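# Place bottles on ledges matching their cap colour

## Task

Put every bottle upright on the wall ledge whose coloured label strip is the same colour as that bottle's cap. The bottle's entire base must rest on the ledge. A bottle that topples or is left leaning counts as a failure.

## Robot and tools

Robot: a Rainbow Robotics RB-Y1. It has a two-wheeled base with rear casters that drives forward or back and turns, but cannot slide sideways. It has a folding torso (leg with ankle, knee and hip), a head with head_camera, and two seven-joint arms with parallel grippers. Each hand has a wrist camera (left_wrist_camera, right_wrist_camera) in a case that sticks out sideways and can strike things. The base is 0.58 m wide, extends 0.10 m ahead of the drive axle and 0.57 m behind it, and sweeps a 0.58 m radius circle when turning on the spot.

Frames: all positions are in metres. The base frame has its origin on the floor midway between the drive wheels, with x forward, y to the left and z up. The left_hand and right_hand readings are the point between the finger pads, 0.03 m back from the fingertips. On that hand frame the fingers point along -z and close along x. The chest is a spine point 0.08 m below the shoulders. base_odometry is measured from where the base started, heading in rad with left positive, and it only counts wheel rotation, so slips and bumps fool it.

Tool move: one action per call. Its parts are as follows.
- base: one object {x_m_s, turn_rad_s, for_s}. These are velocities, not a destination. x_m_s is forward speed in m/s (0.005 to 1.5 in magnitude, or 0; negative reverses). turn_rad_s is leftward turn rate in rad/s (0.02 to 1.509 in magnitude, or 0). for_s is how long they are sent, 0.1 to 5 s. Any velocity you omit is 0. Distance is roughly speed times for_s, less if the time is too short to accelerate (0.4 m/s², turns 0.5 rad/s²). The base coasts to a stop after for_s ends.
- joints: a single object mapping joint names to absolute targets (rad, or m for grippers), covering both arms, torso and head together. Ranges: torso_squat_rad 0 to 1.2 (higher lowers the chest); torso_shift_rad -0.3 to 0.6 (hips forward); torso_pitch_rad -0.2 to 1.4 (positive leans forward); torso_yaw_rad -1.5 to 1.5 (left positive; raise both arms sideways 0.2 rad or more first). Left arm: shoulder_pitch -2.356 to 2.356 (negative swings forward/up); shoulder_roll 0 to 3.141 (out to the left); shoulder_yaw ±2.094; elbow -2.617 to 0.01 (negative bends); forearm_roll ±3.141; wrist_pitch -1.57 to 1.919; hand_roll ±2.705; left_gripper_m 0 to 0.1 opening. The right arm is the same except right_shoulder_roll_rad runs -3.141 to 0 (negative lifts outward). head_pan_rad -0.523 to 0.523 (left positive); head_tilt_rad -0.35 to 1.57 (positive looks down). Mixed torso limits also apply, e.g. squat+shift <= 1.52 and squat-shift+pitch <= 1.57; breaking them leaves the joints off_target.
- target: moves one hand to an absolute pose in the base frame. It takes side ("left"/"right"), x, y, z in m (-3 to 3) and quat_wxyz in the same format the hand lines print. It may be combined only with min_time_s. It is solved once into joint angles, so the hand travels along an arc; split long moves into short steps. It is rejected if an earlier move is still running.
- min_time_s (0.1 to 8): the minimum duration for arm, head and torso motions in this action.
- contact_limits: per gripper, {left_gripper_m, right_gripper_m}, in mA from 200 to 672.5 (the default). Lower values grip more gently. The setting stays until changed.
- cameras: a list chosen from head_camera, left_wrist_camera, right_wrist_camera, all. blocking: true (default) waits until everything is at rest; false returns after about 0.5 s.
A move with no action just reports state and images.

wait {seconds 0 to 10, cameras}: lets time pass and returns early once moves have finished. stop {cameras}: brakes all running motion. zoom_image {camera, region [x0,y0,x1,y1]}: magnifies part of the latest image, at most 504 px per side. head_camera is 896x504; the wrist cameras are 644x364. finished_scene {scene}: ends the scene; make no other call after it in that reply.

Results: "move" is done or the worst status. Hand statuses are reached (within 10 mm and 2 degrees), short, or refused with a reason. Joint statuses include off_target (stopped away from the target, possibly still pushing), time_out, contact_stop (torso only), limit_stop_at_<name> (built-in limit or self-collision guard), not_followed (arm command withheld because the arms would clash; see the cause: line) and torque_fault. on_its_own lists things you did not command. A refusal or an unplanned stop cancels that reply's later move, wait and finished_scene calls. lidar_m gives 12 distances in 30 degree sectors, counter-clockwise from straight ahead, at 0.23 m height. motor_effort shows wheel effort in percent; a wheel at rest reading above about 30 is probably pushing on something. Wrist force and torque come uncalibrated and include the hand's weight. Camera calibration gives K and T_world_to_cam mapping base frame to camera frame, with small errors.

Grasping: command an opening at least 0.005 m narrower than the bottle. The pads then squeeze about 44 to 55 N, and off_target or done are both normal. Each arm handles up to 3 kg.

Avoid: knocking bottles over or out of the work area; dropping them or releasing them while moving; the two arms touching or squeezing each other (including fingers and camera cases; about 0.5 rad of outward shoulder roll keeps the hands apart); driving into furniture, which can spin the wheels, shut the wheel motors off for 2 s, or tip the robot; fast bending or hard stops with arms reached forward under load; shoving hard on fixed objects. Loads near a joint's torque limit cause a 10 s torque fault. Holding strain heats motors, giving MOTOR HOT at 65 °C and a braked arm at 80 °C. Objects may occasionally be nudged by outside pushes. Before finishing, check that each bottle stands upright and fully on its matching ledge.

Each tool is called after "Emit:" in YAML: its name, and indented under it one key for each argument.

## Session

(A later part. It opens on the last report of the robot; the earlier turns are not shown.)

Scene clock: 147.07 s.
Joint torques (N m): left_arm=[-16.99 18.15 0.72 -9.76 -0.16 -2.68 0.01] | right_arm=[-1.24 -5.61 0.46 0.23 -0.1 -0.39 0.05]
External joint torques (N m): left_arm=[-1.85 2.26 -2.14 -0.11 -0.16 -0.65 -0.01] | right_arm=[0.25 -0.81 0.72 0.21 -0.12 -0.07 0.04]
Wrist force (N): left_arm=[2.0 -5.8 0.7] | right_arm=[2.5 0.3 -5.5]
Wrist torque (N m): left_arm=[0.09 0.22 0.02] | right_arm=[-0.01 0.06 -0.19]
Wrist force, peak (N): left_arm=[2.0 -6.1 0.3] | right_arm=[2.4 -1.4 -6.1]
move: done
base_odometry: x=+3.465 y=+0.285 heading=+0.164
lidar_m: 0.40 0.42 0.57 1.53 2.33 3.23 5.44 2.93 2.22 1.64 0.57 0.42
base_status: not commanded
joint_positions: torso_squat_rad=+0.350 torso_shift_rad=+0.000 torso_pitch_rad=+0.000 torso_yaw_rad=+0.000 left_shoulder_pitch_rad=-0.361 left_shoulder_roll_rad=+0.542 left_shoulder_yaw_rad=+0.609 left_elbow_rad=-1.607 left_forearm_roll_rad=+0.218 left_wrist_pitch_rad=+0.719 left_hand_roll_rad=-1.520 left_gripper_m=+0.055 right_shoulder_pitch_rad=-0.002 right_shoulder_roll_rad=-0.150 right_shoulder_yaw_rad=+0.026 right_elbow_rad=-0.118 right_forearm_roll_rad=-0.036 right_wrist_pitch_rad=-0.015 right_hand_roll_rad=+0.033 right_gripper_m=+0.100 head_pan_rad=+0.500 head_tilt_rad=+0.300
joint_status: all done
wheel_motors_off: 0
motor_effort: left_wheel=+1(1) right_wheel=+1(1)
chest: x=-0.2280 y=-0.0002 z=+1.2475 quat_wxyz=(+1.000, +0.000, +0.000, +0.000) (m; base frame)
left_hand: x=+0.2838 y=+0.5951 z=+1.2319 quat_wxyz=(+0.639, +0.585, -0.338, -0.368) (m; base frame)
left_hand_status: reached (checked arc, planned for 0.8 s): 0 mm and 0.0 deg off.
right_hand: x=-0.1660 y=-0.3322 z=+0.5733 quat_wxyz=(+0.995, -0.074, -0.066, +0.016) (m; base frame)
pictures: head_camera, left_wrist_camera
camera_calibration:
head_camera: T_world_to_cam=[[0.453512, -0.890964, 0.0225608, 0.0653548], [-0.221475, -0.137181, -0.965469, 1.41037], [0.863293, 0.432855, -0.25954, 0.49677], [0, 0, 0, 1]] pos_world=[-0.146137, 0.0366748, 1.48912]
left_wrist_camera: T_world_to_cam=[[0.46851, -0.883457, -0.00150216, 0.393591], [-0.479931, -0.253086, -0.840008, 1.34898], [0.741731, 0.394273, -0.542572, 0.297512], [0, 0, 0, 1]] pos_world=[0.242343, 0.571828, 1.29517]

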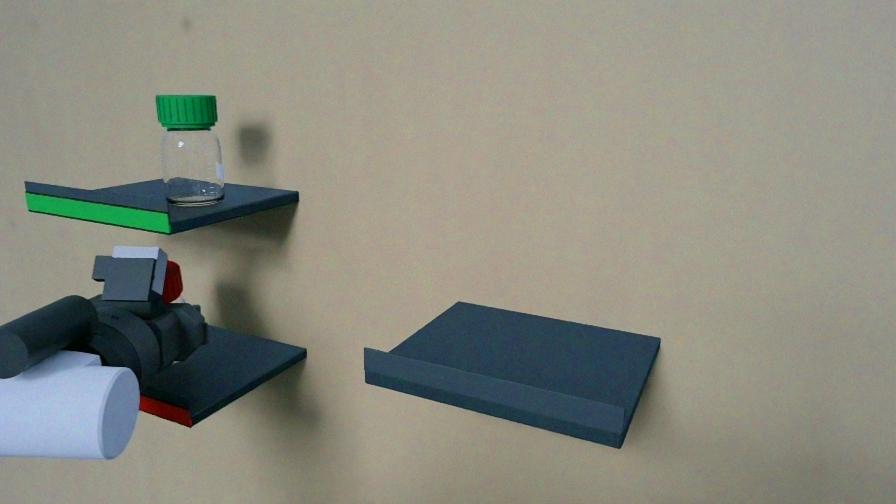

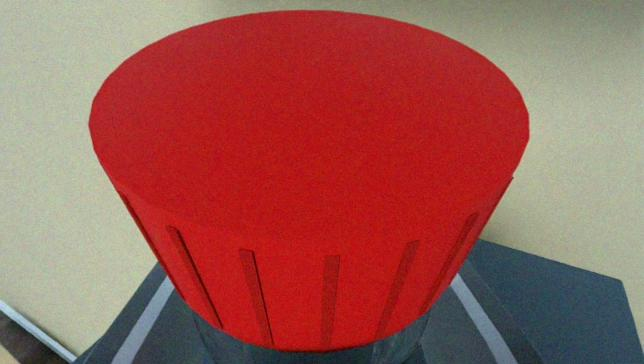

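Emit:
move:
  target: {"side":"left","x":0.284,"y":0.595,"z":1.2265,"quat_wxyz":[0.63846,0.58507,-0.33779,-0.36861]}
  min_time_s: 0.5

Emit:
move:
  target: {"side":"left","x":0.284,"y":0.595,"z":1.2235,"quat_wxyz":[0.63846,0.58507,-0.33779,-0.36861]}
  min_time_s: 0.5
  cameras: ["left_wrist_camera"]

Scene clock: 148.90 s.
Joint torques (N m): left_arm=[-15.57 16.14 0.69 -9.79 -0.23 -2.85 -0.02] | right_arm=[-1.32 -5.13 0.28 0.2 0 -0.17 0.03]
External joint torques (N m): left_arm=[-0.48 0.29 -2.17 -0.07 -0.24 -0.81 -0.03] | right_arm=[0.17 -0.33 0.54 0.18 -0.02 0.14 0.03]
Wrist force (N): left_arm=[2.1 -5.7 0.3] | right_arm=[2.6 -0.5 -5.5]
Wrist torque (N m): left_arm=[0.10 0.25 0.02] | right_arm=[0.08 0.07 -0.16]
Wrist force, peak (N): left_arm=[2.3 -5.9 0.4] | right_arm=[2.7 -0.5 -6.5]
move: done
base_odometry: x=+3.465 y=+0.285 heading=+0.164
lidar_m: 0.40 0.42 0.57 1.53 2.33 3.24 5.44 2.92 2.22 1.64 0.59 0.42
base_status: not commanded
joint_positions: torso_squat_rad=+0.350 torso_shift_rad=+0.000 torso_pitch_rad=+0.000 torso_yaw_rad=+0.000 left_shoulder_pitch_rad=-0.355 left_shoulder_roll_rad=+0.535 left_shoulder_yaw_rad=+0.608 left_elbow_rad=-1.601 left_forearm_roll_rad=+0.218 left_wrist_pitch_rad=+0.704 left_hand_roll_rad=-1.522 left_gripper_m=+0.055 right_shoulder_pitch_rad=-0.002 right_shoulder_roll_rad=-0.150 right_shoulder_yaw_rad=+0.026 right_elbow_rad=-0.118 right_forearm_roll_rad=-0.036 right_wrist_pitch_rad=-0.015 right_hand_roll_rad=+0.033 right_gripper_m=+0.100 head_pan_rad=+0.500 head_tilt_rad=+0.300
joint_status: all done
wheel_motors_off: 0
motor_effort: left_wheel=+0(1) right_wheel=+1(2)
chest: x=-0.2280 y=-0.0002 z=+1.2475 quat_wxyz=(+1.000, +0.000, +0.000, +0.000) (m; base frame)
left_hand: x=+0.2839 y=+0.5952 z=+1.2268 quat_wxyz=(+0.638, +0.585, -0.338, -0.368) (m; base frame)
left_hand_status: reached (checked arc, planned for 0.5 s): 0 mm and 0.0 deg off.
right_hand: x=-0.1660 y=-0.3322 z=+0.5733 quat_wxyz=(+0.995, -0.074, -0.066, +0.016) (m; base frame)
pictures: none

Scene clock: 149.73 s.
Joint torques (N m): left_arm=[-15.43 16.24 0.64 -9.91 -0.44 -2.74 -0.01] | right_arm=[-1.14 -5.75 0.29 0.4 0.1 -0.27 0.13]
External joint torques (N m): left_arm=[-0.37 0.42 -2.22 -0.16 -0.46 -0.71 -0.02] | right_arm=[0.35 -0.95 0.54 0.38 0.08 0.04 0.13]
Wrist force (N): left_arm=[2.1 -5.6 0.2] | right_arm=[2.3 -0.3 -5.2]
Wrist torque (N m): left_arm=[0.07 0.25 0.02] | right_arm=[0.08 0.03 -0.20]
Wrist force, peak (N): left_arm=[2.2 -5.8 0.5] | right_arm=[2.5 -0.6 -6.5]
move: done
base_odometry: x=+3.465 y=+0.285 heading=+0.164
lidar_m: 0.40 0.41 0.56 1.52 2.33 3.24 5.44 2.93 2.23 1.65 0.58 0.41
base_status: not commanded
joint_positions: torso_squat_rad=+0.350 torso_shift_rad=+0.000 torso_pitch_rad=+0.000 torso_yaw_rad=+0.000 left_shoulder_pitch_rad=-0.351 left_shoulder_roll_rad=+0.531 left_shoulder_yaw_rad=+0.608 left_elbow_rad=-1.598 left_forearm_roll_rad=+0.218 left_wrist_pitch_rad=+0.694 left_hand_roll_rad=-1.523 left_gripper_m=+0.055 right_shoulder_pitch_rad=-0.002 right_shoulder_roll_rad=-0.150 right_shoulder_yaw_rad=+0.026 right_elbow_rad=-0.118 right_forearm_roll_rad=-0.036 right_wrist_pitch_rad=-0.015 right_hand_roll_rad=+0.033 right_gripper_m=+0.100 head_pan_rad=+0.500 head_tilt_rad=+0.300
joint_status: all done
wheel_motors_off: 0
motor_effort: left_wheel=+1(1) right_wheel=+1(2)
chest: x=-0.2280 y=-0.0002 z=+1.2475 quat_wxyz=(+1.000, +0.000, +0.000, +0.000) (m; base frame)
left_hand: x=+0.2839 y=+0.5952 z=+1.2239 quat_wxyz=(+0.638, +0.585, -0.338, -0.368) (m; base frame)
left_hand_status: reached (checked arc, planned for 0.5 s): 0 mm and 0.0 deg off.
right_hand: x=-0.1660 y=-0.3322 z=+0.5733 quat_wxyz=(+0.995, -0.074, -0.066, +0.016) (m; base frame)
pictures: left_wrist_camera
camera_calibration:
left_wrist_camera: T_world_to_cam=[[0.468559, -0.883431, -0.0017344, 0.393852], [-0.479569, -0.252707, -0.840329, 1.34229], [0.741934, 0.394575, -0.542074, 0.292252], [0, 0, 0, 1]] pos_world=[0.242345, 0.571831, 1.28707]

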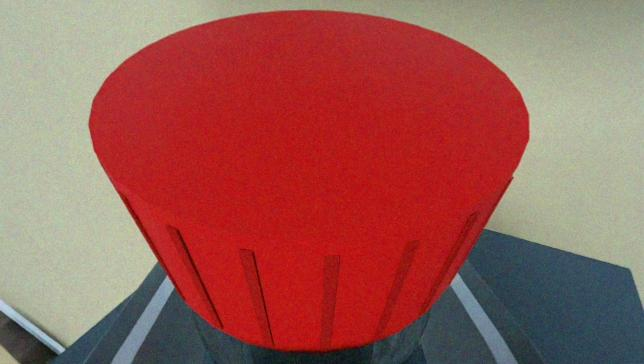

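Emit:
move:
  target: {"side":"left","x":0.284,"y":0.595,"z":1.2205,"quat_wxyz":[0.63846,0.58507,-0.33779,-0.36861]}
  min_time_s: 0.5

Emit:
move:
  target: {"side":"left","x":0.284,"y":0.595,"z":1.2175,"quat_wxyz":[0.63846,0.58507,-0.33779,-0.36861]}
  min_time_s: 0.5
  cameras: ["left_wrist_camera"]

Scene clock: 151.07 s.
Joint torques (N m): left_arm=[-11.58 12.52 -0.34 -6.35 -0.23 -0.76 -0.03] | right_arm=[-1.53 -5.03 0.14 0.27 -0.11 -0.24 0.1]
External joint torques (N m): left_arm=[3.47 -3.28 -3.19 3.44 -0.25 1.27 -0.04] | right_arm=[-0.04 -0.24 0.4 0.25 -0.12 0.08 0.1]
Wrist force (N): left_arm=[1.3 2.9 1.1] | right_arm=[1.9 -0.8 -5.6]
Wrist torque (N m): left_arm=[0.06 0.23 -0.02] | right_arm=[0.15 -0.10 -0.16]
Wrist force, peak (N): left_arm=[2.3 -6.0 0.4] | right_arm=[2.9 -0.3 -6.1]
move: done
base_odometry: x=+3.465 y=+0.285 heading=+0.164
lidar_m: 0.39 0.42 0.57 1.52 2.33 3.24 5.44 2.93 2.22 1.65 0.58 0.41
base_status: not commanded
joint_positions: torso_squat_rad=+0.350 torso_shift_rad=+0.000 torso_pitch_rad=+0.000 torso_yaw_rad=+0.000 left_shoulder_pitch_rad=-0.348 left_shoulder_roll_rad=+0.528 left_shoulder_yaw_rad=+0.607 left_elbow_rad=-1.595 left_forearm_roll_rad=+0.218 left_wrist_pitch_rad=+0.685 left_hand_roll_rad=-1.524 left_gripper_m=+0.055 right_shoulder_pitch_rad=-0.002 right_shoulder_roll_rad=-0.150 right_shoulder_yaw_rad=+0.026 right_elbow_rad=-0.118 right_forearm_roll_rad=-0.036 right_wrist_pitch_rad=-0.015 right_hand_roll_rad=+0.033 right_gripper_m=+0.100 head_pan_rad=+0.500 head_tilt_rad=+0.300
joint_status: all done
wheel_motors_off: 0
motor_effort: left_wheel=+1(1) right_wheel=+1(2)
chest: x=-0.2280 y=-0.0002 z=+1.2475 quat_wxyz=(+1.000, +0.000, +0.000, +0.000) (m; base frame)
left_hand: x=+0.2839 y=+0.5952 z=+1.2223 quat_wxyz=(+0.638, +0.586, -0.338, -0.368) (m; base frame)
left_hand_status: reached (checked arc, planned for 0.5 s): 2 mm and 0.2 deg off.
right_hand: x=-0.1660 y=-0.3321 z=+0.5733 quat_wxyz=(+0.995, -0.074, -0.066, +0.016) (m; base frame)
pictures: none

Scene clock: 151.90 s.
Joint torques (N m): left_arm=[-7 8.65 -1.87 -2.38 0.05 1.45 -0.07] | right_arm=[-1.17 -5.41 0.55 0.33 -0.18 -0.08 -0.04]
External joint torques (N m): left_arm=[8.03 -7.13 -4.72 7.43 0.03 3.48 -0.08] | right_arm=[0.33 -0.63 0.8 0.32 -0.19 0.24 -0.05]
Wrist force (N): left_arm=[0.3 11.4 1.1] | right_arm=[2.3 -0.3 -5.5]
Wrist torque (N m): left_arm=[0.07 0.22 -0.02] | right_arm=[0.09 -0.05 -0.16]
Wrist force, peak (N): left_arm=[0.7 11.9 0.9] | right_arm=[2.7 -0.2 -6.4]
move: done
base_odometry: x=+3.465 y=+0.285 heading=+0.164
lidar_m: 0.40 0.42 0.56 1.53 2.33 3.24 5.44 2.93 2.22 1.66 0.58 0.42
base_status: not commanded
joint_positions: torso_squat_rad=+0.350 torso_shift_rad=+0.000 torso_pitch_rad=+0.000 torso_yaw_rad=+0.000 left_shoulder_pitch_rad=-0.345 left_shoulder_roll_rad=+0.526 left_shoulder_yaw_rad=+0.607 left_elbow_rad=-1.592 left_forearm_roll_rad=+0.218 left_wrist_pitch_rad=+0.675 left_hand_roll_rad=-1.525 left_gripper_m=+0.055 right_shoulder_pitch_rad=-0.002 right_shoulder_roll_rad=-0.150 right_shoulder_yaw_rad=+0.026 right_elbow_rad=-0.118 right_forearm_roll_rad=-0.036 right_wrist_pitch_rad=-0.015 right_hand_roll_rad=+0.033 right_gripper_m=+0.100 head_pan_rad=+0.500 head_tilt_rad=+0.300
joint_status: all done
wheel_motors_off: 0
motor_effort: left_wheel=+1(1) right_wheel=+1(1)
chest: x=-0.2281 y=-0.0003 z=+1.2475 quat_wxyz=(+1.000, +0.001, +0.000, +0.000) (m; base frame)
left_hand: x=+0.2839 y=+0.5952 z=+1.2210 quat_wxyz=(+0.637, +0.587, -0.339, -0.368) (m; base frame)
left_hand_status: reached (checked arc, planned for 0.5 s): 4 mm and 0.4 deg off.
right_hand: x=-0.1660 y=-0.3321 z=+0.5732 quat_wxyz=(+0.995, -0.074, -0.066, +0.016) (m; base frame)
pictures: left_wrist_camera
camera_calibration:
left_wrist_camera: T_world_to_cam=[[0.468597, -0.883409, -0.00245715, 0.39472], [-0.475336, -0.249792, -0.843599, 1.34093], [0.744629, 0.396476, -0.536968, 0.282503], [0, 0, 0, 1]] pos_world=[0.242069, 0.571647, 1.28387]

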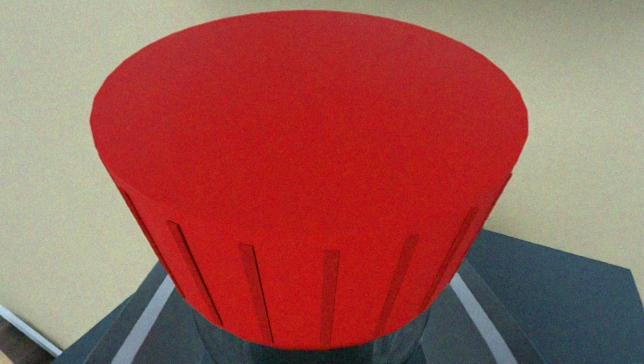

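Emit:
move:
  target: {"side":"left","x":0.293,"y":0.6,"z":1.2165,"quat_wxyz":[0.63846,0.58507,-0.33779,-0.36861]}
  min_time_s: 0.8
  cameras: ["left_wrist_camera"]

Scene clock: 153.40 s.
Joint torques (N m): left_arm=[-9.61 11.94 -1.14 -2.52 -0.13 0.76 -0.07] | right_arm=[-1.61 -5.13 -0.02 0.36 -0.14 -0.1 0.11]
External joint torques (N m): left_arm=[5.92 -4.15 -3.93 7.39 -0.16 2.79 -0.09] | right_arm=[-0.1 -0.36 0.23 0.35 -0.16 0.22 0.11]
Wrist force (N): left_arm=[1.7 9.0 7.7] | right_arm=[1.8 -0.3 -5.7]
Wrist torque (N m): left_arm=[-0.31 0.19 0.07] | right_arm=[0.05 -0.06 -0.17]
Wrist force, peak (N): left_arm=[4.2 19.6 9.4] | right_arm=[2.8 -0.7 -6.0]
move: done
base_odometry: x=+3.465 y=+0.285 heading=+0.164
lidar_m: 0.39 0.41 0.57 1.52 2.33 3.24 5.44 2.92 2.22 1.65 0.58 0.42
base_status: not commanded
joint_positions: torso_squat_rad=+0.350 torso_shift_rad=+0.000 torso_pitch_rad=-0.001 torso_yaw_rad=+0.000 left_shoulder_pitch_rad=-0.374 left_shoulder_roll_rad=+0.541 left_shoulder_yaw_rad=+0.600 left_elbow_rad=-1.530 left_forearm_roll_rad=+0.220 left_wrist_pitch_rad=+0.646 left_hand_roll_rad=-1.533 left_gripper_m=+0.055 right_shoulder_pitch_rad=-0.002 right_shoulder_roll_rad=-0.150 right_shoulder_yaw_rad=+0.026 right_elbow_rad=-0.118 right_forearm_roll_rad=-0.036 right_wrist_pitch_rad=-0.015 right_hand_roll_rad=+0.033 right_gripper_m=+0.100 head_pan_rad=+0.500 head_tilt_rad=+0.300
joint_status: all done
wheel_motors_off: 0
motor_effort: left_wheel=+1(1) right_wheel=+1(2)
chest: x=-0.2283 y=-0.0006 z=+1.2475 quat_wxyz=(+1.000, +0.001, +0.000, +0.000) (m; base frame)
left_hand: x=+0.2928 y=+0.5999 z=+1.2197 quat_wxyz=(+0.637, +0.587, -0.339, -0.368) (m; base frame)
left_hand_status: reached (checked arc, planned for 0.8 s): 3 mm and 0.3 deg off.
right_hand: x=-0.1660 y=-0.3321 z=+0.5731 quat_wxyz=(+0.995, -0.073, -0.066, +0.016) (m; base frame)
pictures: left_wrist_camera
camera_calibration:
left_wrist_camera: T_world_to_cam=[[0.468421, -0.883503, -0.00203151, 0.394337], [-0.475725, -0.250284, -0.843234, 1.34518], [0.744492, 0.395955, -0.537542, 0.274348], [0, 0, 0, 1]] pos_world=[0.250967, 0.576444, 1.28257]

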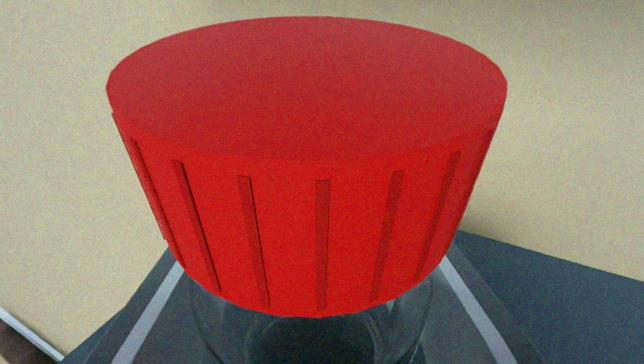

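Emit:
move:
  target: {"side":"left","x":0.298,"y":0.603,"z":1.2155,"quat_wxyz":[0.63846,0.58507,-0.33779,-0.36861]}
  min_time_s: 0.8
  cameras: ["left_wrist_camera"]

Scene clock: 155.00 s.
Joint torques (N m): left_arm=[-9.21 11.89 -1.34 -1.35 -0.21 1.08 -0.09] | right_arm=[-1.41 -5.16 -0.04 0.43 -0.1 -0.25 -0.39]
External joint torques (N m): left_arm=[6.59 -4.36 -4.11 8.64 -0.25 3.11 -0.1] | right_arm=[0.1 -0.38 0.21 0.42 -0.11 0.07 -0.4]
Wrist force (N): left_arm=[2.4 10.8 9.7] | right_arm=[2.0 -0.9 -5.5]
Wrist torque (N m): left_arm=[-0.42 0.20 0.15] | right_arm=[0.12 -0.02 -0.14]
Wrist force, peak (N): left_arm=[3.9 16.6 11.2] | right_arm=[2.2 0.2 -6.2]
move: done
base_odometry: x=+3.465 y=+0.285 heading=+0.164
lidar_m: 0.40 0.41 0.56 1.52 2.32 3.24 5.44 2.93 2.22 1.65 0.57 0.42
base_status: not commanded
joint_positions: torso_squat_rad=+0.350 torso_shift_rad=+0.000 torso_pitch_rad=-0.001 torso_yaw_rad=+0.000 left_shoulder_pitch_rad=-0.390 left_shoulder_roll_rad=+0.549 left_shoulder_yaw_rad=+0.596 left_elbow_rad=-1.494 left_forearm_roll_rad=+0.223 left_wrist_pitch_rad=+0.629 left_hand_roll_rad=-1.538 left_gripper_m=+0.055 right_shoulder_pitch_rad=-0.002 right_shoulder_roll_rad=-0.150 right_shoulder_yaw_rad=+0.026 right_elbow_rad=-0.118 right_forearm_roll_rad=-0.036 right_wrist_pitch_rad=-0.015 right_hand_roll_rad=+0.033 right_gripper_m=+0.100 head_pan_rad=+0.500 head_tilt_rad=+0.300
joint_status: all done
wheel_motors_off: 0
motor_effort: left_wheel=+1(1) right_wheel=+0(2)
chest: x=-0.2284 y=-0.0006 z=+1.2475 quat_wxyz=(+1.000, +0.001, +0.000, +0.000) (m; base frame)
left_hand: x=+0.2976 y=+0.6028 z=+1.2186 quat_wxyz=(+0.637, +0.587, -0.339, -0.367) (m; base frame)
left_hand_status: reached (checked arc, planned for 0.8 s): 3 mm and 0.3 deg off.
right_hand: x=-0.1660 y=-0.3321 z=+0.5731 quat_wxyz=(+0.995, -0.073, -0.066, +0.016) (m; base frame)
pictures: left_wrist_camera
camera_calibration:
left_wrist_camera: T_world_to_cam=[[0.468539, -0.883441, -0.00190711, 0.394422], [-0.475741, -0.250492, -0.843163, 1.34729], [0.744407, 0.395962, -0.537654, 0.269196], [0, 0, 0, 1]] pos_world=[0.255767, 0.579343, 1.28147]

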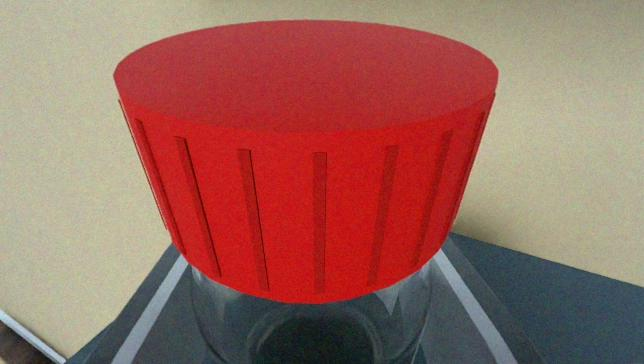

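Emit:
move:
  target: {"side":"left","x":0.3005,"y":0.6045,"z":1.2165,"quat_wxyz":[0.63846,0.58507,-0.33779,-0.36861]}
  min_time_s: 0.6

Emit:
move:
  target: {"side":"left","x":0.3005,"y":0.6045,"z":1.2195,"quat_wxyz":[0.63846,0.58507,-0.33779,-0.36861]}
  min_time_s: 0.5
  cameras: ["left_wrist_camera"]

Scene clock: 156.83 s.
Joint torques (N m): left_arm=[-10.98 12.97 -1.2 -2.68 0 0.4 -0.03] | right_arm=[-1.19 -4.95 -0.18 0.39 -0.08 -0.15 0.1]
External joint torques (N m): left_arm=[4.98 -3.39 -3.96 7.34 -0.04 2.43 -0.04] | right_arm=[0.32 -0.18 0.07 0.38 -0.09 0.17 0.09]
Wrist force (N): left_arm=[2.2 8.5 8.4] | right_arm=[2.7 -0.5 -5.3]
Wrist torque (N m): left_arm=[-0.36 0.21 0.13] | right_arm=[0.07 0.06 -0.16]
Wrist force, peak (N): left_arm=[3.1 12.2 10.7] | right_arm=[2.4 -1.1 -6.2]
move: done
base_odometry: x=+3.465 y=+0.285 heading=+0.164
lidar_m: 0.40 0.42 0.57 1.52 2.33 3.25 5.44 2.93 2.22 1.65 0.57 0.42
base_status: not commanded
joint_positions: torso_squat_rad=+0.350 torso_shift_rad=+0.000 torso_pitch_rad=-0.001 torso_yaw_rad=+0.000 left_shoulder_pitch_rad=-0.401 left_shoulder_roll_rad=+0.556 left_shoulder_yaw_rad=+0.594 left_elbow_rad=-1.474 left_forearm_roll_rad=+0.224 left_wrist_pitch_rad=+0.623 left_hand_roll_rad=-1.540 left_gripper_m=+0.055 right_shoulder_pitch_rad=-0.002 right_shoulder_roll_rad=-0.150 right_shoulder_yaw_rad=+0.026 right_elbow_rad=-0.118 right_forearm_roll_rad=-0.036 right_wrist_pitch_rad=-0.015 right_hand_roll_rad=+0.033 right_gripper_m=+0.100 head_pan_rad=+0.500 head_tilt_rad=+0.300
joint_status: all done
wheel_motors_off: 0
motor_effort: left_wheel=+1(1) right_wheel=+0(2)
chest: x=-0.2284 y=-0.0006 z=+1.2475 quat_wxyz=(+1.000, +0.001, +0.000, +0.000) (m; base frame)
left_hand: x=+0.3003 y=+0.6046 z=+1.2190 quat_wxyz=(+0.637, +0.587, -0.339, -0.368) (m; base frame)
left_hand_status: reached (checked arc, planned for 0.6 s): 3 mm and 0.3 deg off.
right_hand: x=-0.1660 y=-0.3321 z=+0.5731 quat_wxyz=(+0.995, -0.073, -0.066, +0.016) (m; base frame)
pictures: none

Scene clock: 157.67 s.
Joint torques (N m): left_arm=[-14.06 15.38 2.07 -7.24 -0.02 -0.85 0.14] | right_arm=[-1.93 -4.99 0.34 0.59 0 -0.17 0.04]
External joint torques (N m): left_arm=[1.91 -0.99 -0.69 2.78 -0.06 1.18 0.13] | right_arm=[-0.42 -0.21 0.59 0.57 -0.01 0.15 0.03]
Wrist force (N): left_arm=[2.4 2.8 5.4] | right_arm=[2.7 -0.8 -5.4]
Wrist torque (N m): left_arm=[-0.22 0.21 0.07] | right_arm=[0.14 0.03 -0.15]
Wrist force, peak (N): left_arm=[2.0 8.8 8.5] | right_arm=[3.1 0.0 -6.1]
move: done
base_odometry: x=+3.465 y=+0.285 heading=+0.164
lidar_m: 0.40 0.42 0.56 1.52 2.33 3.24 5.44 2.92 2.23 1.65 0.57 0.42
base_status: not commanded
joint_positions: torso_squat_rad=+0.350 torso_shift_rad=+0.000 torso_pitch_rad=-0.001 torso_yaw_rad=+0.000 left_shoulder_pitch_rad=-0.402 left_shoulder_roll_rad=+0.557 left_shoulder_yaw_rad=+0.594 left_elbow_rad=-1.475 left_forearm_roll_rad=+0.224 left_wrist_pitch_rad=+0.622 left_hand_roll_rad=-1.540 left_gripper_m=+0.055 right_shoulder_pitch_rad=-0.002 right_shoulder_roll_rad=-0.150 right_shoulder_yaw_rad=+0.026 right_elbow_rad=-0.118 right_forearm_roll_rad=-0.036 right_wrist_pitch_rad=-0.015 right_hand_roll_rad=+0.033 right_gripper_m=+0.100 head_pan_rad=+0.500 head_tilt_rad=+0.300
joint_status: all done
wheel_motors_off: 0
motor_effort: left_wheel=+1(1) right_wheel=+0(2)
chest: x=-0.2284 y=-0.0005 z=+1.2475 quat_wxyz=(+1.000, +0.001, +0.000, +0.000) (m; base frame)
left_hand: x=+0.3004 y=+0.6046 z=+1.2202 quat_wxyz=(+0.636, +0.587, -0.339, -0.367) (m; base frame)
left_hand_status: reached (checked arc, planned for 0.5 s): 1 mm and 0.4 deg off.
right_hand: x=-0.1660 y=-0.3321 z=+0.5732 quat_wxyz=(+0.995, -0.073, -0.066, +0.016) (m; base frame)
pictures: left_wrist_camera
camera_calibration:
left_wrist_camera: T_world_to_cam=[[0.468358, -0.883537, -0.00195342, 0.394777], [-0.474771, -0.249807, -0.843913, 1.35063], [0.74514, 0.39618, -0.536477, 0.265414], [0, 0, 0, 1]] pos_world=[0.258573, 0.581046, 1.28297]

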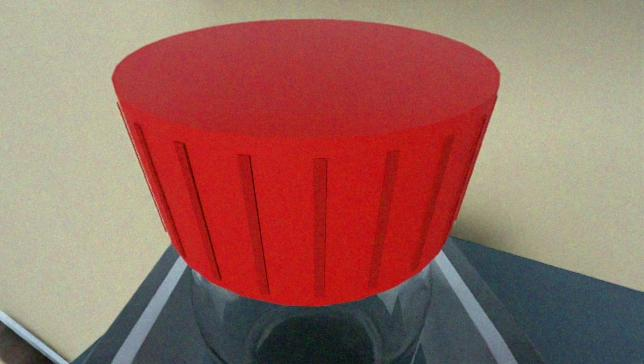

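Emit:
move:
  joints: {"left_gripper_m":0.1}
  cameras: ["head_camera","left_wrist_camera"]

Scene clock: 158.97 s.
Joint torques (N m): left_arm=[-15.87 16.27 2.13 -9.29 -0.14 -1.99 0.19] | right_arm=[-1.28 -5.17 0.21 0.55 0.07 -0.08 0.08]
External joint torques (N m): left_arm=[0.09 -0.09 -0.63 0.74 -0.19 0.05 0.17] | right_arm=[0.21 -0.38 0.46 0.53 0.05 0.24 0.08]
Wrist force (N): left_arm=[2.2 -4.3 0.8] | right_arm=[2.8 -0.8 -5.6]
Wrist torque (N m): left_arm=[0.09 0.24 0.01] | right_arm=[0.13 0.05 -0.17]
Wrist force, peak (N): left_arm=[2.4 2.7 5.6] | right_arm=[2.5 -0.7 -6.0]
move: done
base_odometry: x=+3.465 y=+0.285 heading=+0.164
lidar_m: 0.40 0.42 0.56 1.52 2.33 3.24 5.44 2.93 2.22 1.65 0.58 0.41
base_status: not commanded
joint_positions: torso_squat_rad=+0.350 torso_shift_rad=+0.000 torso_pitch_rad=+0.000 torso_yaw_rad=+0.000 left_shoulder_pitch_rad=-0.401 left_shoulder_roll_rad=+0.556 left_shoulder_yaw_rad=+0.594 left_elbow_rad=-1.475 left_forearm_roll_rad=+0.224 left_wrist_pitch_rad=+0.622 left_hand_roll_rad=-1.540 left_gripper_m=+0.100 right_shoulder_pitch_rad=-0.002 right_shoulder_roll_rad=-0.150 right_shoulder_yaw_rad=+0.026 right_elbow_rad=-0.118 right_forearm_roll_rad=-0.036 right_wrist_pitch_rad=-0.015 right_hand_roll_rad=+0.033 right_gripper_m=+0.100 head_pan_rad=+0.500 head_tilt_rad=+0.300
joint_status: all done
wheel_motors_off: 0
motor_effort: left_wheel=+1(1) right_wheel=+1(2)
chest: x=-0.2282 y=-0.0003 z=+1.2475 quat_wxyz=(+1.000, +0.000, +0.000, +0.000) (m; base frame)
left_hand: x=+0.3006 y=+0.6048 z=+1.2192 quat_wxyz=(+0.637, +0.587, -0.339, -0.368) (m; base frame)
right_hand: x=-0.1660 y=-0.3321 z=+0.5733 quat_wxyz=(+0.995, -0.074, -0.066, +0.016) (m; base frame)
pictures: head_camera, left_wrist_camera
camera_calibration:
head_camera: T_world_to_cam=[[0.453563, -0.890941, 0.0224541, 0.0654323], [-0.221253, -0.136971, -0.96555, 1.41044], [0.863324, 0.432969, -0.259248, 0.496597], [0, 0, 0, 1]] pos_world=[-0.146337, 0.0364739, 1.48912]
left_wrist_camera: T_world_to_cam=[[0.468503, -0.88346, -0.00172805, 0.394575], [-0.475879, -0.250711, -0.84302, 1.34979], [0.744342, 0.39578, -0.537879, 0.26696], [0, 0, 0, 1]] pos_world=[0.258766, 0.581342, 1.28217]

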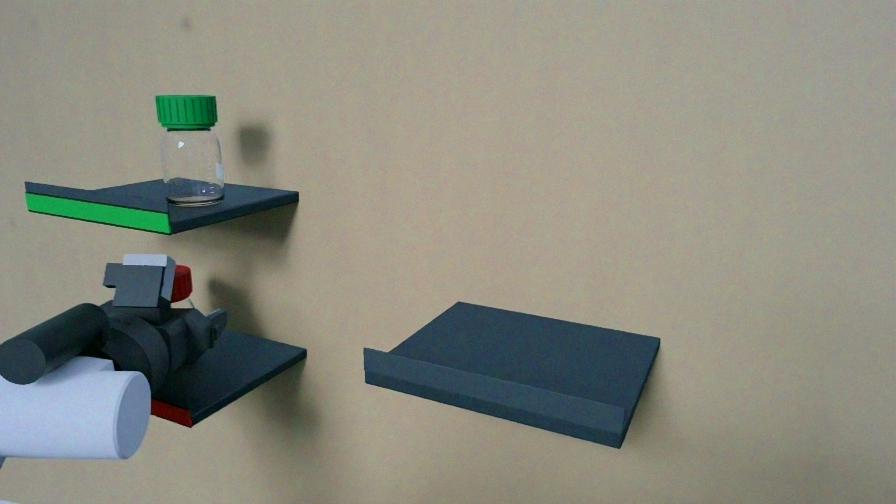

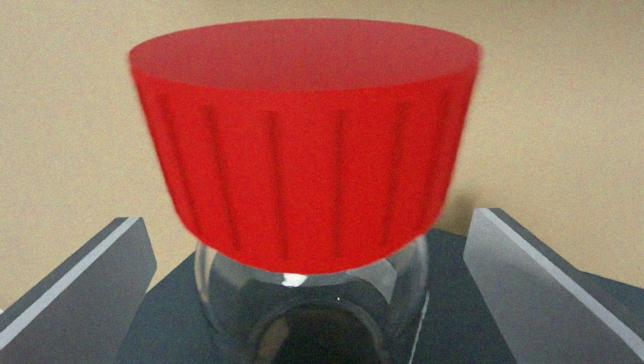

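Emit:
wait:
  seconds: 0.2
  cameras: ["left_wrist_camera"]

Scene clock: 159.47 s.
Joint torques (N m): left_arm=[-15.72 16.04 2.36 -9.44 -0.15 -1.93 0.19] | right_arm=[-1.5 -5.52 0.56 0.62 -0.17 -0.36 -0.08]
External joint torques (N m): left_arm=[0.25 -0.31 -0.39 0.58 -0.19 0.11 0.18] | right_arm=[0 -0.73 0.81 0.6 -0.19 -0.04 -0.08]
Wrist force (N): left_arm=[2.1 -4.1 0.8] | right_arm=[2.0 -0.5 -5.0]
Wrist torque (N m): left_arm=[0.07 0.24 0.02] | right_arm=[0.07 -0.05 -0.20]
Wrist force, peak (N): left_arm=[2.3 -4.4 0.7] | right_arm=[2.1 0.1 -6.5]
base_odometry: x=+3.465 y=+0.285 heading=+0.164
lidar_m: 0.40 0.42 0.56 1.53 2.32 3.24 5.44 2.93 2.22 1.65 0.58 0.41
base_status: not commanded
joint_positions: torso_squat_rad=+0.350 torso_shift_rad=+0.000 torso_pitch_rad=+0.000 torso_yaw_rad=+0.000 left_shoulder_pitch_rad=-0.401 left_shoulder_roll_rad=+0.556 left_shoulder_yaw_rad=+0.594 left_elbow_rad=-1.475 left_forearm_roll_rad=+0.224 left_wrist_pitch_rad=+0.622 left_hand_roll_rad=-1.540 left_gripper_m=+0.100 right_shoulder_pitch_rad=-0.002 right_shoulder_roll_rad=-0.150 right_shoulder_yaw_rad=+0.026 right_elbow_rad=-0.118 right_forearm_roll_rad=-0.036 right_wrist_pitch_rad=-0.015 right_hand_roll_rad=+0.033 right_gripper_m=+0.100 head_pan_rad=+0.500 head_tilt_rad=+0.300
joint_status: all done
wheel_motors_off: 0
motor_effort: left_wheel=+1(1) right_wheel=+1(2)
chest: x=-0.2282 y=-0.0003 z=+1.2475 quat_wxyz=(+1.000, +0.000, +0.000, +0.000) (m; base frame)
left_hand: x=+0.3006 y=+0.6048 z=+1.2192 quat_wxyz=(+0.637, +0.587, -0.339, -0.368) (m; base frame)
right_hand: x=-0.1660 y=-0.3322 z=+0.5733 quat_wxyz=(+0.995, -0.074, -0.066, +0.016) (m; base frame)
wait: 0.20 s; at rest from the start
pictures: left_wrist_camera
camera_calibration:
left_wrist_camera: T_world_to_cam=[[0.468503, -0.88346, -0.00172805, 0.394575], [-0.475879, -0.250711, -0.84302, 1.34979], [0.744342, 0.39578, -0.537879, 0.26696], [0, 0, 0, 1]] pos_world=[0.258766, 0.581342, 1.28217]

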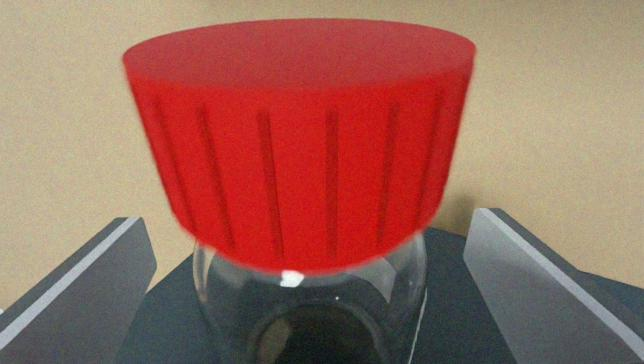

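Emit:
wait:
  seconds: 0.5
  cameras: ["left_wrist_camera"]

Scene clock: 160.20 s.
Joint torques (N m): left_arm=[-15.25 16.26 2.1 -9.22 -0.08 -1.91 0.31] | right_arm=[-1.3 -5.05 0.59 0.28 -0.09 -0.17 0.06]
External joint torques (N m): left_arm=[0.72 -0.1 -0.66 0.81 -0.12 0.12 0.29] | right_arm=[0.2 -0.26 0.84 0.26 -0.11 0.15 0.05]
Wrist force (N): left_arm=[1.9 -4.1 0.8] | right_arm=[1.7 -1.0 -6.1]
Wrist torque (N m): left_arm=[0.09 0.22 0.03] | right_arm=[0.11 0.01 -0.18]
Wrist force, peak (N): left_arm=[2.5 -4.2 0.7] | right_arm=[2.3 -0.9 -6.1]
base_odometry: x=+3.465 y=+0.285 heading=+0.164
lidar_m: 0.39 0.41 0.56 1.52 2.33 3.25 5.43 2.93 2.22 1.64 0.57 0.42
base_status: not commanded
joint_positions: torso_squat_rad=+0.350 torso_shift_rad=+0.000 torso_pitch_rad=+0.000 torso_yaw_rad=+0.000 left_shoulder_pitch_rad=-0.401 left_shoulder_roll_rad=+0.556 left_shoulder_yaw_rad=+0.594 left_elbow_rad=-1.475 left_forearm_roll_rad=+0.224 left_wrist_pitch_rad=+0.622 left_hand_roll_rad=-1.540 left_gripper_m=+0.100 right_shoulder_pitch_rad=-0.002 right_shoulder_roll_rad=-0.150 right_shoulder_yaw_rad=+0.026 right_elbow_rad=-0.118 right_forearm_roll_rad=-0.036 right_wrist_pitch_rad=-0.015 right_hand_roll_rad=+0.033 right_gripper_m=+0.100 head_pan_rad=+0.500 head_tilt_rad=+0.300
joint_status: all done
wheel_motors_off: 0
motor_effort: left_wheel=+1(1) right_wheel=+1(2)
chest: x=-0.2282 y=-0.0003 z=+1.2475 quat_wxyz=(+1.000, +0.000, +0.000, +0.000) (m; base frame)
left_hand: x=+0.3006 y=+0.6048 z=+1.2192 quat_wxyz=(+0.637, +0.587, -0.339, -0.368) (m; base frame)
right_hand: x=-0.1660 y=-0.3321 z=+0.5733 quat_wxyz=(+0.995, -0.074, -0.066, +0.016) (m; base frame)
wait: 0.50 s; at rest by 0.03 s
pictures: left_wrist_camera
camera_calibration:
left_wrist_camera: T_world_to_cam=[[0.468503, -0.88346, -0.00172805, 0.394575], [-0.475879, -0.250711, -0.84302, 1.34979], [0.744342, 0.39578, -0.537879, 0.26696], [0, 0, 0, 1]] pos_world=[0.258766, 0.581342, 1.28217]

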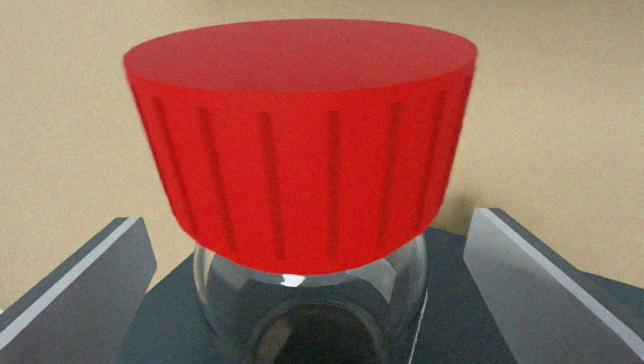

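Emit:
move:
  target: {"side":"left","x":0.292,"y":0.5998,"z":1.232,"quat_wxyz":[0.63846,0.58507,-0.33779,-0.36861]}
  min_time_s: 0.7

Emit:
move:
  target: {"side":"left","x":0.25,"y":0.5765,"z":1.237,"quat_wxyz":[0.63846,0.58507,-0.33779,-0.36861]}
  min_time_s: 1.0

Emit:
move:
  target: {"side":"left","x":0.2,"y":0.555,"z":1.25,"quat_wxyz":[0.63846,0.58507,-0.33779,-0.36861]}
  min_time_s: 1.0
  cameras: ["head_camera","left_wrist_camera"]

Scene clock: 162.23 s.
Joint torques (N m): left_arm=[-15.48 17.66 4.17 -10.88 -0.33 -2.04 0.55] | right_arm=[-1.2 -5.52 0.17 0.41 0.22 -0.16 -0.15]
External joint torques (N m): left_arm=[0.13 1.48 1.33 -1.13 -0.34 -0.01 0.54] | right_arm=[0.29 -0.73 0.43 0.39 0.2 0.16 -0.16]
Wrist force (N): left_arm=[1.9 -4.0 0.6] | right_arm=[2.2 -0.3 -6.0]
Wrist torque (N m): left_arm=[0.08 0.22 -0.10] | right_arm=[0.06 -0.01 -0.22]
Wrist force, peak (N): left_arm=[2.3 -4.4 0.6] | right_arm=[2.6 -0.6 -6.4]
move: done
base_odometry: x=+3.465 y=+0.285 heading=+0.164
lidar_m: 0.40 0.41 0.56 1.52 2.32 3.25 5.44 2.93 2.22 1.64 0.58 0.42
base_status: not commanded
joint_positions: torso_squat_rad=+0.350 torso_shift_rad=+0.000 torso_pitch_rad=+0.000 torso_yaw_rad=+0.000 left_shoulder_pitch_rad=-0.389 left_shoulder_roll_rad=+0.557 left_shoulder_yaw_rad=+0.602 left_elbow_rad=-1.551 left_forearm_roll_rad=+0.222 left_wrist_pitch_rad=+0.694 left_hand_roll_rad=-1.527 left_gripper_m=+0.100 right_shoulder_pitch_rad=-0.002 right_shoulder_roll_rad=-0.150 right_shoulder_yaw_rad=+0.026 right_elbow_rad=-0.118 right_forearm_roll_rad=-0.036 right_wrist_pitch_rad=-0.015 right_hand_roll_rad=+0.033 right_gripper_m=+0.100 head_pan_rad=+0.500 head_tilt_rad=+0.300
joint_status: all done
wheel_motors_off: 0
motor_effort: left_wheel=+1(1) right_wheel=+1(2)
chest: x=-0.2282 y=-0.0003 z=+1.2475 quat_wxyz=(+1.000, +0.000, +0.000, +0.000) (m; base frame)
left_hand: x=+0.2922 y=+0.5996 z=+1.2321 quat_wxyz=(+0.638, +0.585, -0.338, -0.369) (m; base frame)
left_hand_status: reached (checked arc, planned for 0.7 s): 0 mm and 0.0 deg off.
right_hand: x=-0.1660 y=-0.3322 z=+0.5733 quat_wxyz=(+0.995, -0.074, -0.066, +0.016) (m; base frame)
pictures: none

Scene clock: 163.57 s.
Joint torques (N m): left_arm=[-13.51 14.72 4.11 -10.24 -0.3 -2.21 0.47] | right_arm=[-1.26 -5.32 0.4 0.53 -0.04 -0.11 -0.04]
External joint torques (N m): left_arm=[-0.24 -0.1 1 -1.13 -0.25 -0.19 0.46] | right_arm=[0.23 -0.53 0.65 0.52 -0.06 0.21 -0.05]
Wrist force (N): left_arm=[2.0 -4.0 0.9] | right_arm=[2.3 -0.5 -6.0]
Wrist torque (N m): left_arm=[0.09 0.24 -0.09] | right_arm=[0.10 0.03 -0.19]
Wrist force, peak (N): left_arm=[2.1 -4.8 0.4] | right_arm=[2.3 -1.8 -5.8]
move: done
base_odometry: x=+3.465 y=+0.285 heading=+0.164
lidar_m: 0.40 0.41 0.57 1.53 2.33 3.24 5.44 2.93 2.23 1.65 0.58 0.41
base_status: not commanded
joint_positions: torso_squat_rad=+0.350 torso_shift_rad=+0.000 torso_pitch_rad=+0.000 torso_yaw_rad=+0.000 left_shoulder_pitch_rad=-0.259 left_shoulder_roll_rad=+0.498 left_shoulder_yaw_rad=+0.629 left_elbow_rad=-1.818 left_forearm_roll_rad=+0.219 left_wrist_pitch_rad=+0.819 left_hand_roll_rad=-1.489 left_gripper_m=+0.100 right_shoulder_pitch_rad=-0.002 right_shoulder_roll_rad=-0.150 right_shoulder_yaw_rad=+0.026 right_elbow_rad=-0.118 right_forearm_roll_rad=-0.036 right_wrist_pitch_rad=-0.015 right_hand_roll_rad=+0.033 right_gripper_m=+0.100 head_pan_rad=+0.500 head_tilt_rad=+0.300
joint_status: all done
wheel_motors_off: 0
motor_effort: left_wheel=+1(1) right_wheel=+1(2)
chest: x=-0.2282 y=-0.0003 z=+1.2475 quat_wxyz=(+1.000, +0.000, +0.000, +0.000) (m; base frame)
left_hand: x=+0.2501 y=+0.5764 z=+1.2372 quat_wxyz=(+0.638, +0.585, -0.338, -0.369) (m; base frame)
left_hand_status: reached (checked arc, planned for 1.0 s): 0 mm and 0.0 deg off.
right_hand: x=-0.1660 y=-0.3322 z=+0.5733 quat_wxyz=(+0.995, -0.074, -0.066, +0.016) (m; base frame)
pictures: none

Scene clock: 164.90 s.
Joint torques (N m): left_arm=[-10.6 13.43 4.2 -9.08 -0.12 -2.13 0.45] | right_arm=[-0.98 -5.31 0.49 0.09 -0.13 -0.11 0.16]
External joint torques (N m): left_arm=[0.06 -0.12 0.84 -0.88 0.01 -0.11 0.44] | right_arm=[0.51 -0.52 0.75 0.07 -0.14 0.21 0.16]
Wrist force (N): left_arm=[1.8 -3.9 0.7] | right_arm=[2.2 -1.2 -5.2]
Wrist torque (N m): left_arm=[0.05 0.21 -0.11] | right_arm=[0.11 0.00 -0.18]
Wrist force, peak (N): left_arm=[2.0 -4.5 0.7] | right_arm=[2.8 -0.5 -6.3]
move: done
base_odometry: x=+3.465 y=+0.285 heading=+0.164
lidar_m: 0.40 0.41 0.57 1.52 2.33 3.25 5.44 2.93 2.22 1.65 0.58 0.41
base_status: not commanded
joint_positions: torso_squat_rad=+0.350 torso_shift_rad=+0.000 torso_pitch_rad=+0.000 torso_yaw_rad=+0.000 left_shoulder_pitch_rad=-0.132 left_shoulder_roll_rad=+0.462 left_shoulder_yaw_rad=+0.674 left_elbow_rad=-2.076 left_forearm_roll_rad=+0.254 left_wrist_pitch_rad=+0.953 left_hand_roll_rad=-1.459 left_gripper_m=+0.100 right_shoulder_pitch_rad=-0.002 right_shoulder_roll_rad=-0.150 right_shoulder_yaw_rad=+0.026 right_elbow_rad=-0.118 right_forearm_roll_rad=-0.036 right_wrist_pitch_rad=-0.015 right_hand_roll_rad=+0.033 right_gripper_m=+0.100 head_pan_rad=+0.500 head_tilt_rad=+0.300
joint_status: all done
wheel_motors_off: 0
motor_effort: left_wheel=+1(1) right_wheel=+2(2)
chest: x=-0.2281 y=-0.0003 z=+1.2475 quat_wxyz=(+1.000, +0.000, +0.000, +0.000) (m; base frame)
left_hand: x=+0.2009 y=+0.5554 z=+1.2502 quat_wxyz=(+0.638, +0.586, -0.338, -0.369) (m; base frame)
left_hand_status: reached (checked arc, planned for 1.0 s): 1 mm and 0.1 deg off.
right_hand: x=-0.1660 y=-0.3322 z=+0.5733 quat_wxyz=(+0.995, -0.074, -0.066, +0.016) (m; base frame)
pictures: head_camera, left_wrist_camera
camera_calibration:
head_camera: T_world_to_cam=[[0.453563, -0.890941, 0.0224541, 0.065387], [-0.221253, -0.136971, -0.96555, 1.41046], [0.863324, 0.432969, -0.259248, 0.496511], [0, 0, 0, 1]] pos_world=[-0.146237, 0.0364739, 1.48912]
left_wrist_camera: T_world_to_cam=[[0.46802, -0.883713, -0.00293059, 0.399305], [-0.479993, -0.25142, -0.840473, 1.31412], [0.742, 0.394765, -0.541845, 0.383346], [0, 0, 0, 1]] pos_world=[0.159444, 0.531936, 1.31337]

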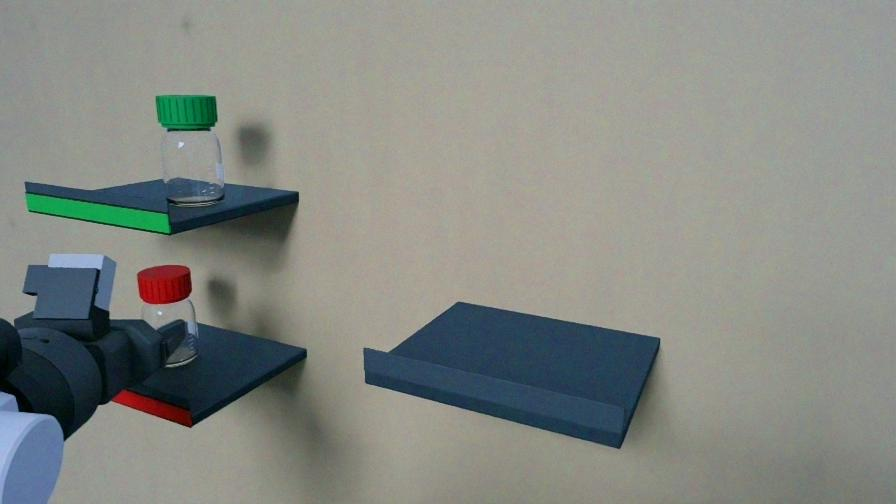

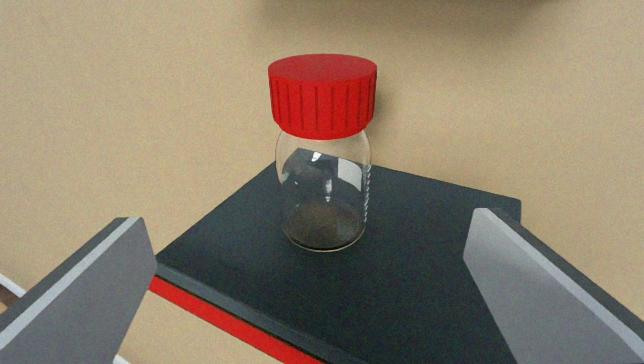

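Emit:
move:
  joints: {"head_pan_rad":-0.4,"head_tilt_rad":0.3}
  min_time_s: 0.5
  cameras: ["head_camera","left_wrist_camera"]

Scene clock: 166.03 s.
Joint torques (N m): left_arm=[-11.03 13.45 4.27 -9.06 -0.11 -2.12 0.51] | right_arm=[-0.85 -4.82 0.33 0.35 -0.06 -0.27 -0.04]
External joint torques (N m): left_arm=[-0.37 -0.1 0.91 -0.86 0.02 -0.1 0.49] | right_arm=[0.64 -0.03 0.58 0.34 -0.08 0.05 -0.05]
Wrist force (N): left_arm=[2.2 -4.1 0.9] | right_arm=[2.3 -0.3 -4.8]
Wrist torque (N m): left_arm=[0.06 0.27 -0.09] | right_arm=[0.04 -0.01 -0.22]
Wrist force, peak (N): left_arm=[2.0 -4.5 0.7] | right_arm=[2.9 -0.4 -6.2]
move: done
base_odometry: x=+3.465 y=+0.285 heading=+0.164
lidar_m: 0.40 0.41 0.56 1.52 2.33 3.25 5.44 2.93 2.23 1.65 0.58 0.42
base_status: not commanded
joint_positions: torso_squat_rad=+0.350 torso_shift_rad=+0.000 torso_pitch_rad=+0.000 torso_yaw_rad=+0.000 left_shoulder_pitch_rad=-0.132 left_shoulder_roll_rad=+0.462 left_shoulder_yaw_rad=+0.674 left_elbow_rad=-2.076 left_forearm_roll_rad=+0.254 left_wrist_pitch_rad=+0.953 left_hand_roll_rad=-1.459 left_gripper_m=+0.100 right_shoulder_pitch_rad=-0.002 right_shoulder_roll_rad=-0.150 right_shoulder_yaw_rad=+0.026 right_elbow_rad=-0.118 right_forearm_roll_rad=-0.036 right_wrist_pitch_rad=-0.015 right_hand_roll_rad=+0.033 right_gripper_m=+0.100 head_pan_rad=-0.400 head_tilt_rad=+0.300
joint_status: all done
wheel_motors_off: 0
motor_effort: left_wheel=+1(1) right_wheel=+1(2)
chest: x=-0.2281 y=-0.0003 z=+1.2475 quat_wxyz=(+1.000, +0.000, +0.000, +0.000) (m; base frame)
left_hand: x=+0.2009 y=+0.5554 z=+1.2502 quat_wxyz=(+0.638, +0.586, -0.338, -0.369) (m; base frame)
right_hand: x=-0.1660 y=-0.3322 z=+0.5733 quat_wxyz=(+0.995, -0.074, -0.066, +0.016) (m; base frame)
pictures: head_camera, left_wrist_camera
camera_calibration:
head_camera: T_world_to_cam=[[-0.415968, -0.909109, 0.0221637, -0.113478], [-0.245332, 0.0887177, -0.965371, 1.40539], [0.875661, -0.407, -0.259938, 0.499674], [0, 0, 0, 1]] pos_world=[-0.13996, -0.0244792, 1.48913]
left_wrist_camera: T_world_to_cam=[[0.46802, -0.883713, -0.00293059, 0.399305], [-0.479993, -0.25142, -0.840473, 1.31412], [0.742, 0.394765, -0.541845, 0.383346], [0, 0, 0, 1]] pos_world=[0.159444, 0.531936, 1.31337]

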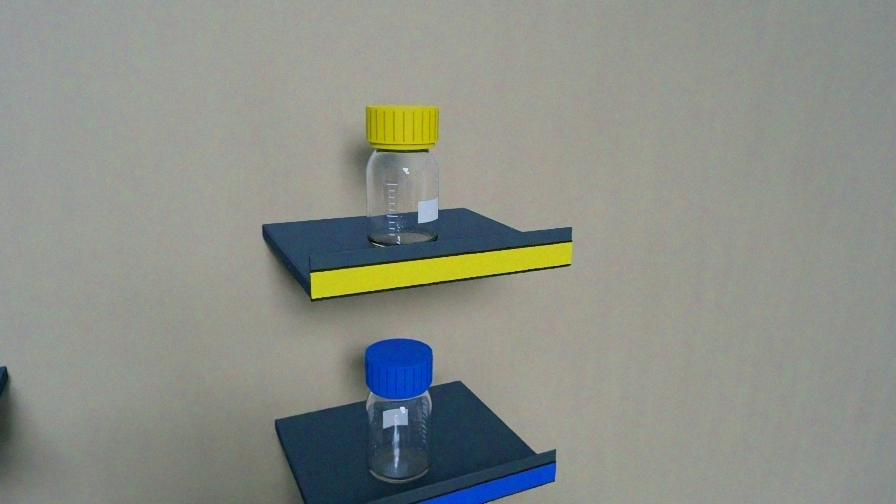

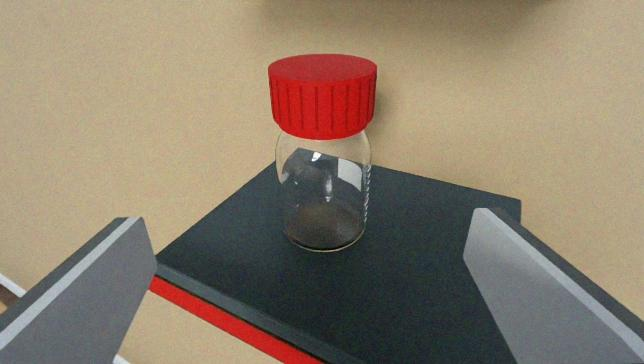

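Emit:
finished_scene:
  scene: 2

The scene is finished: the task was done.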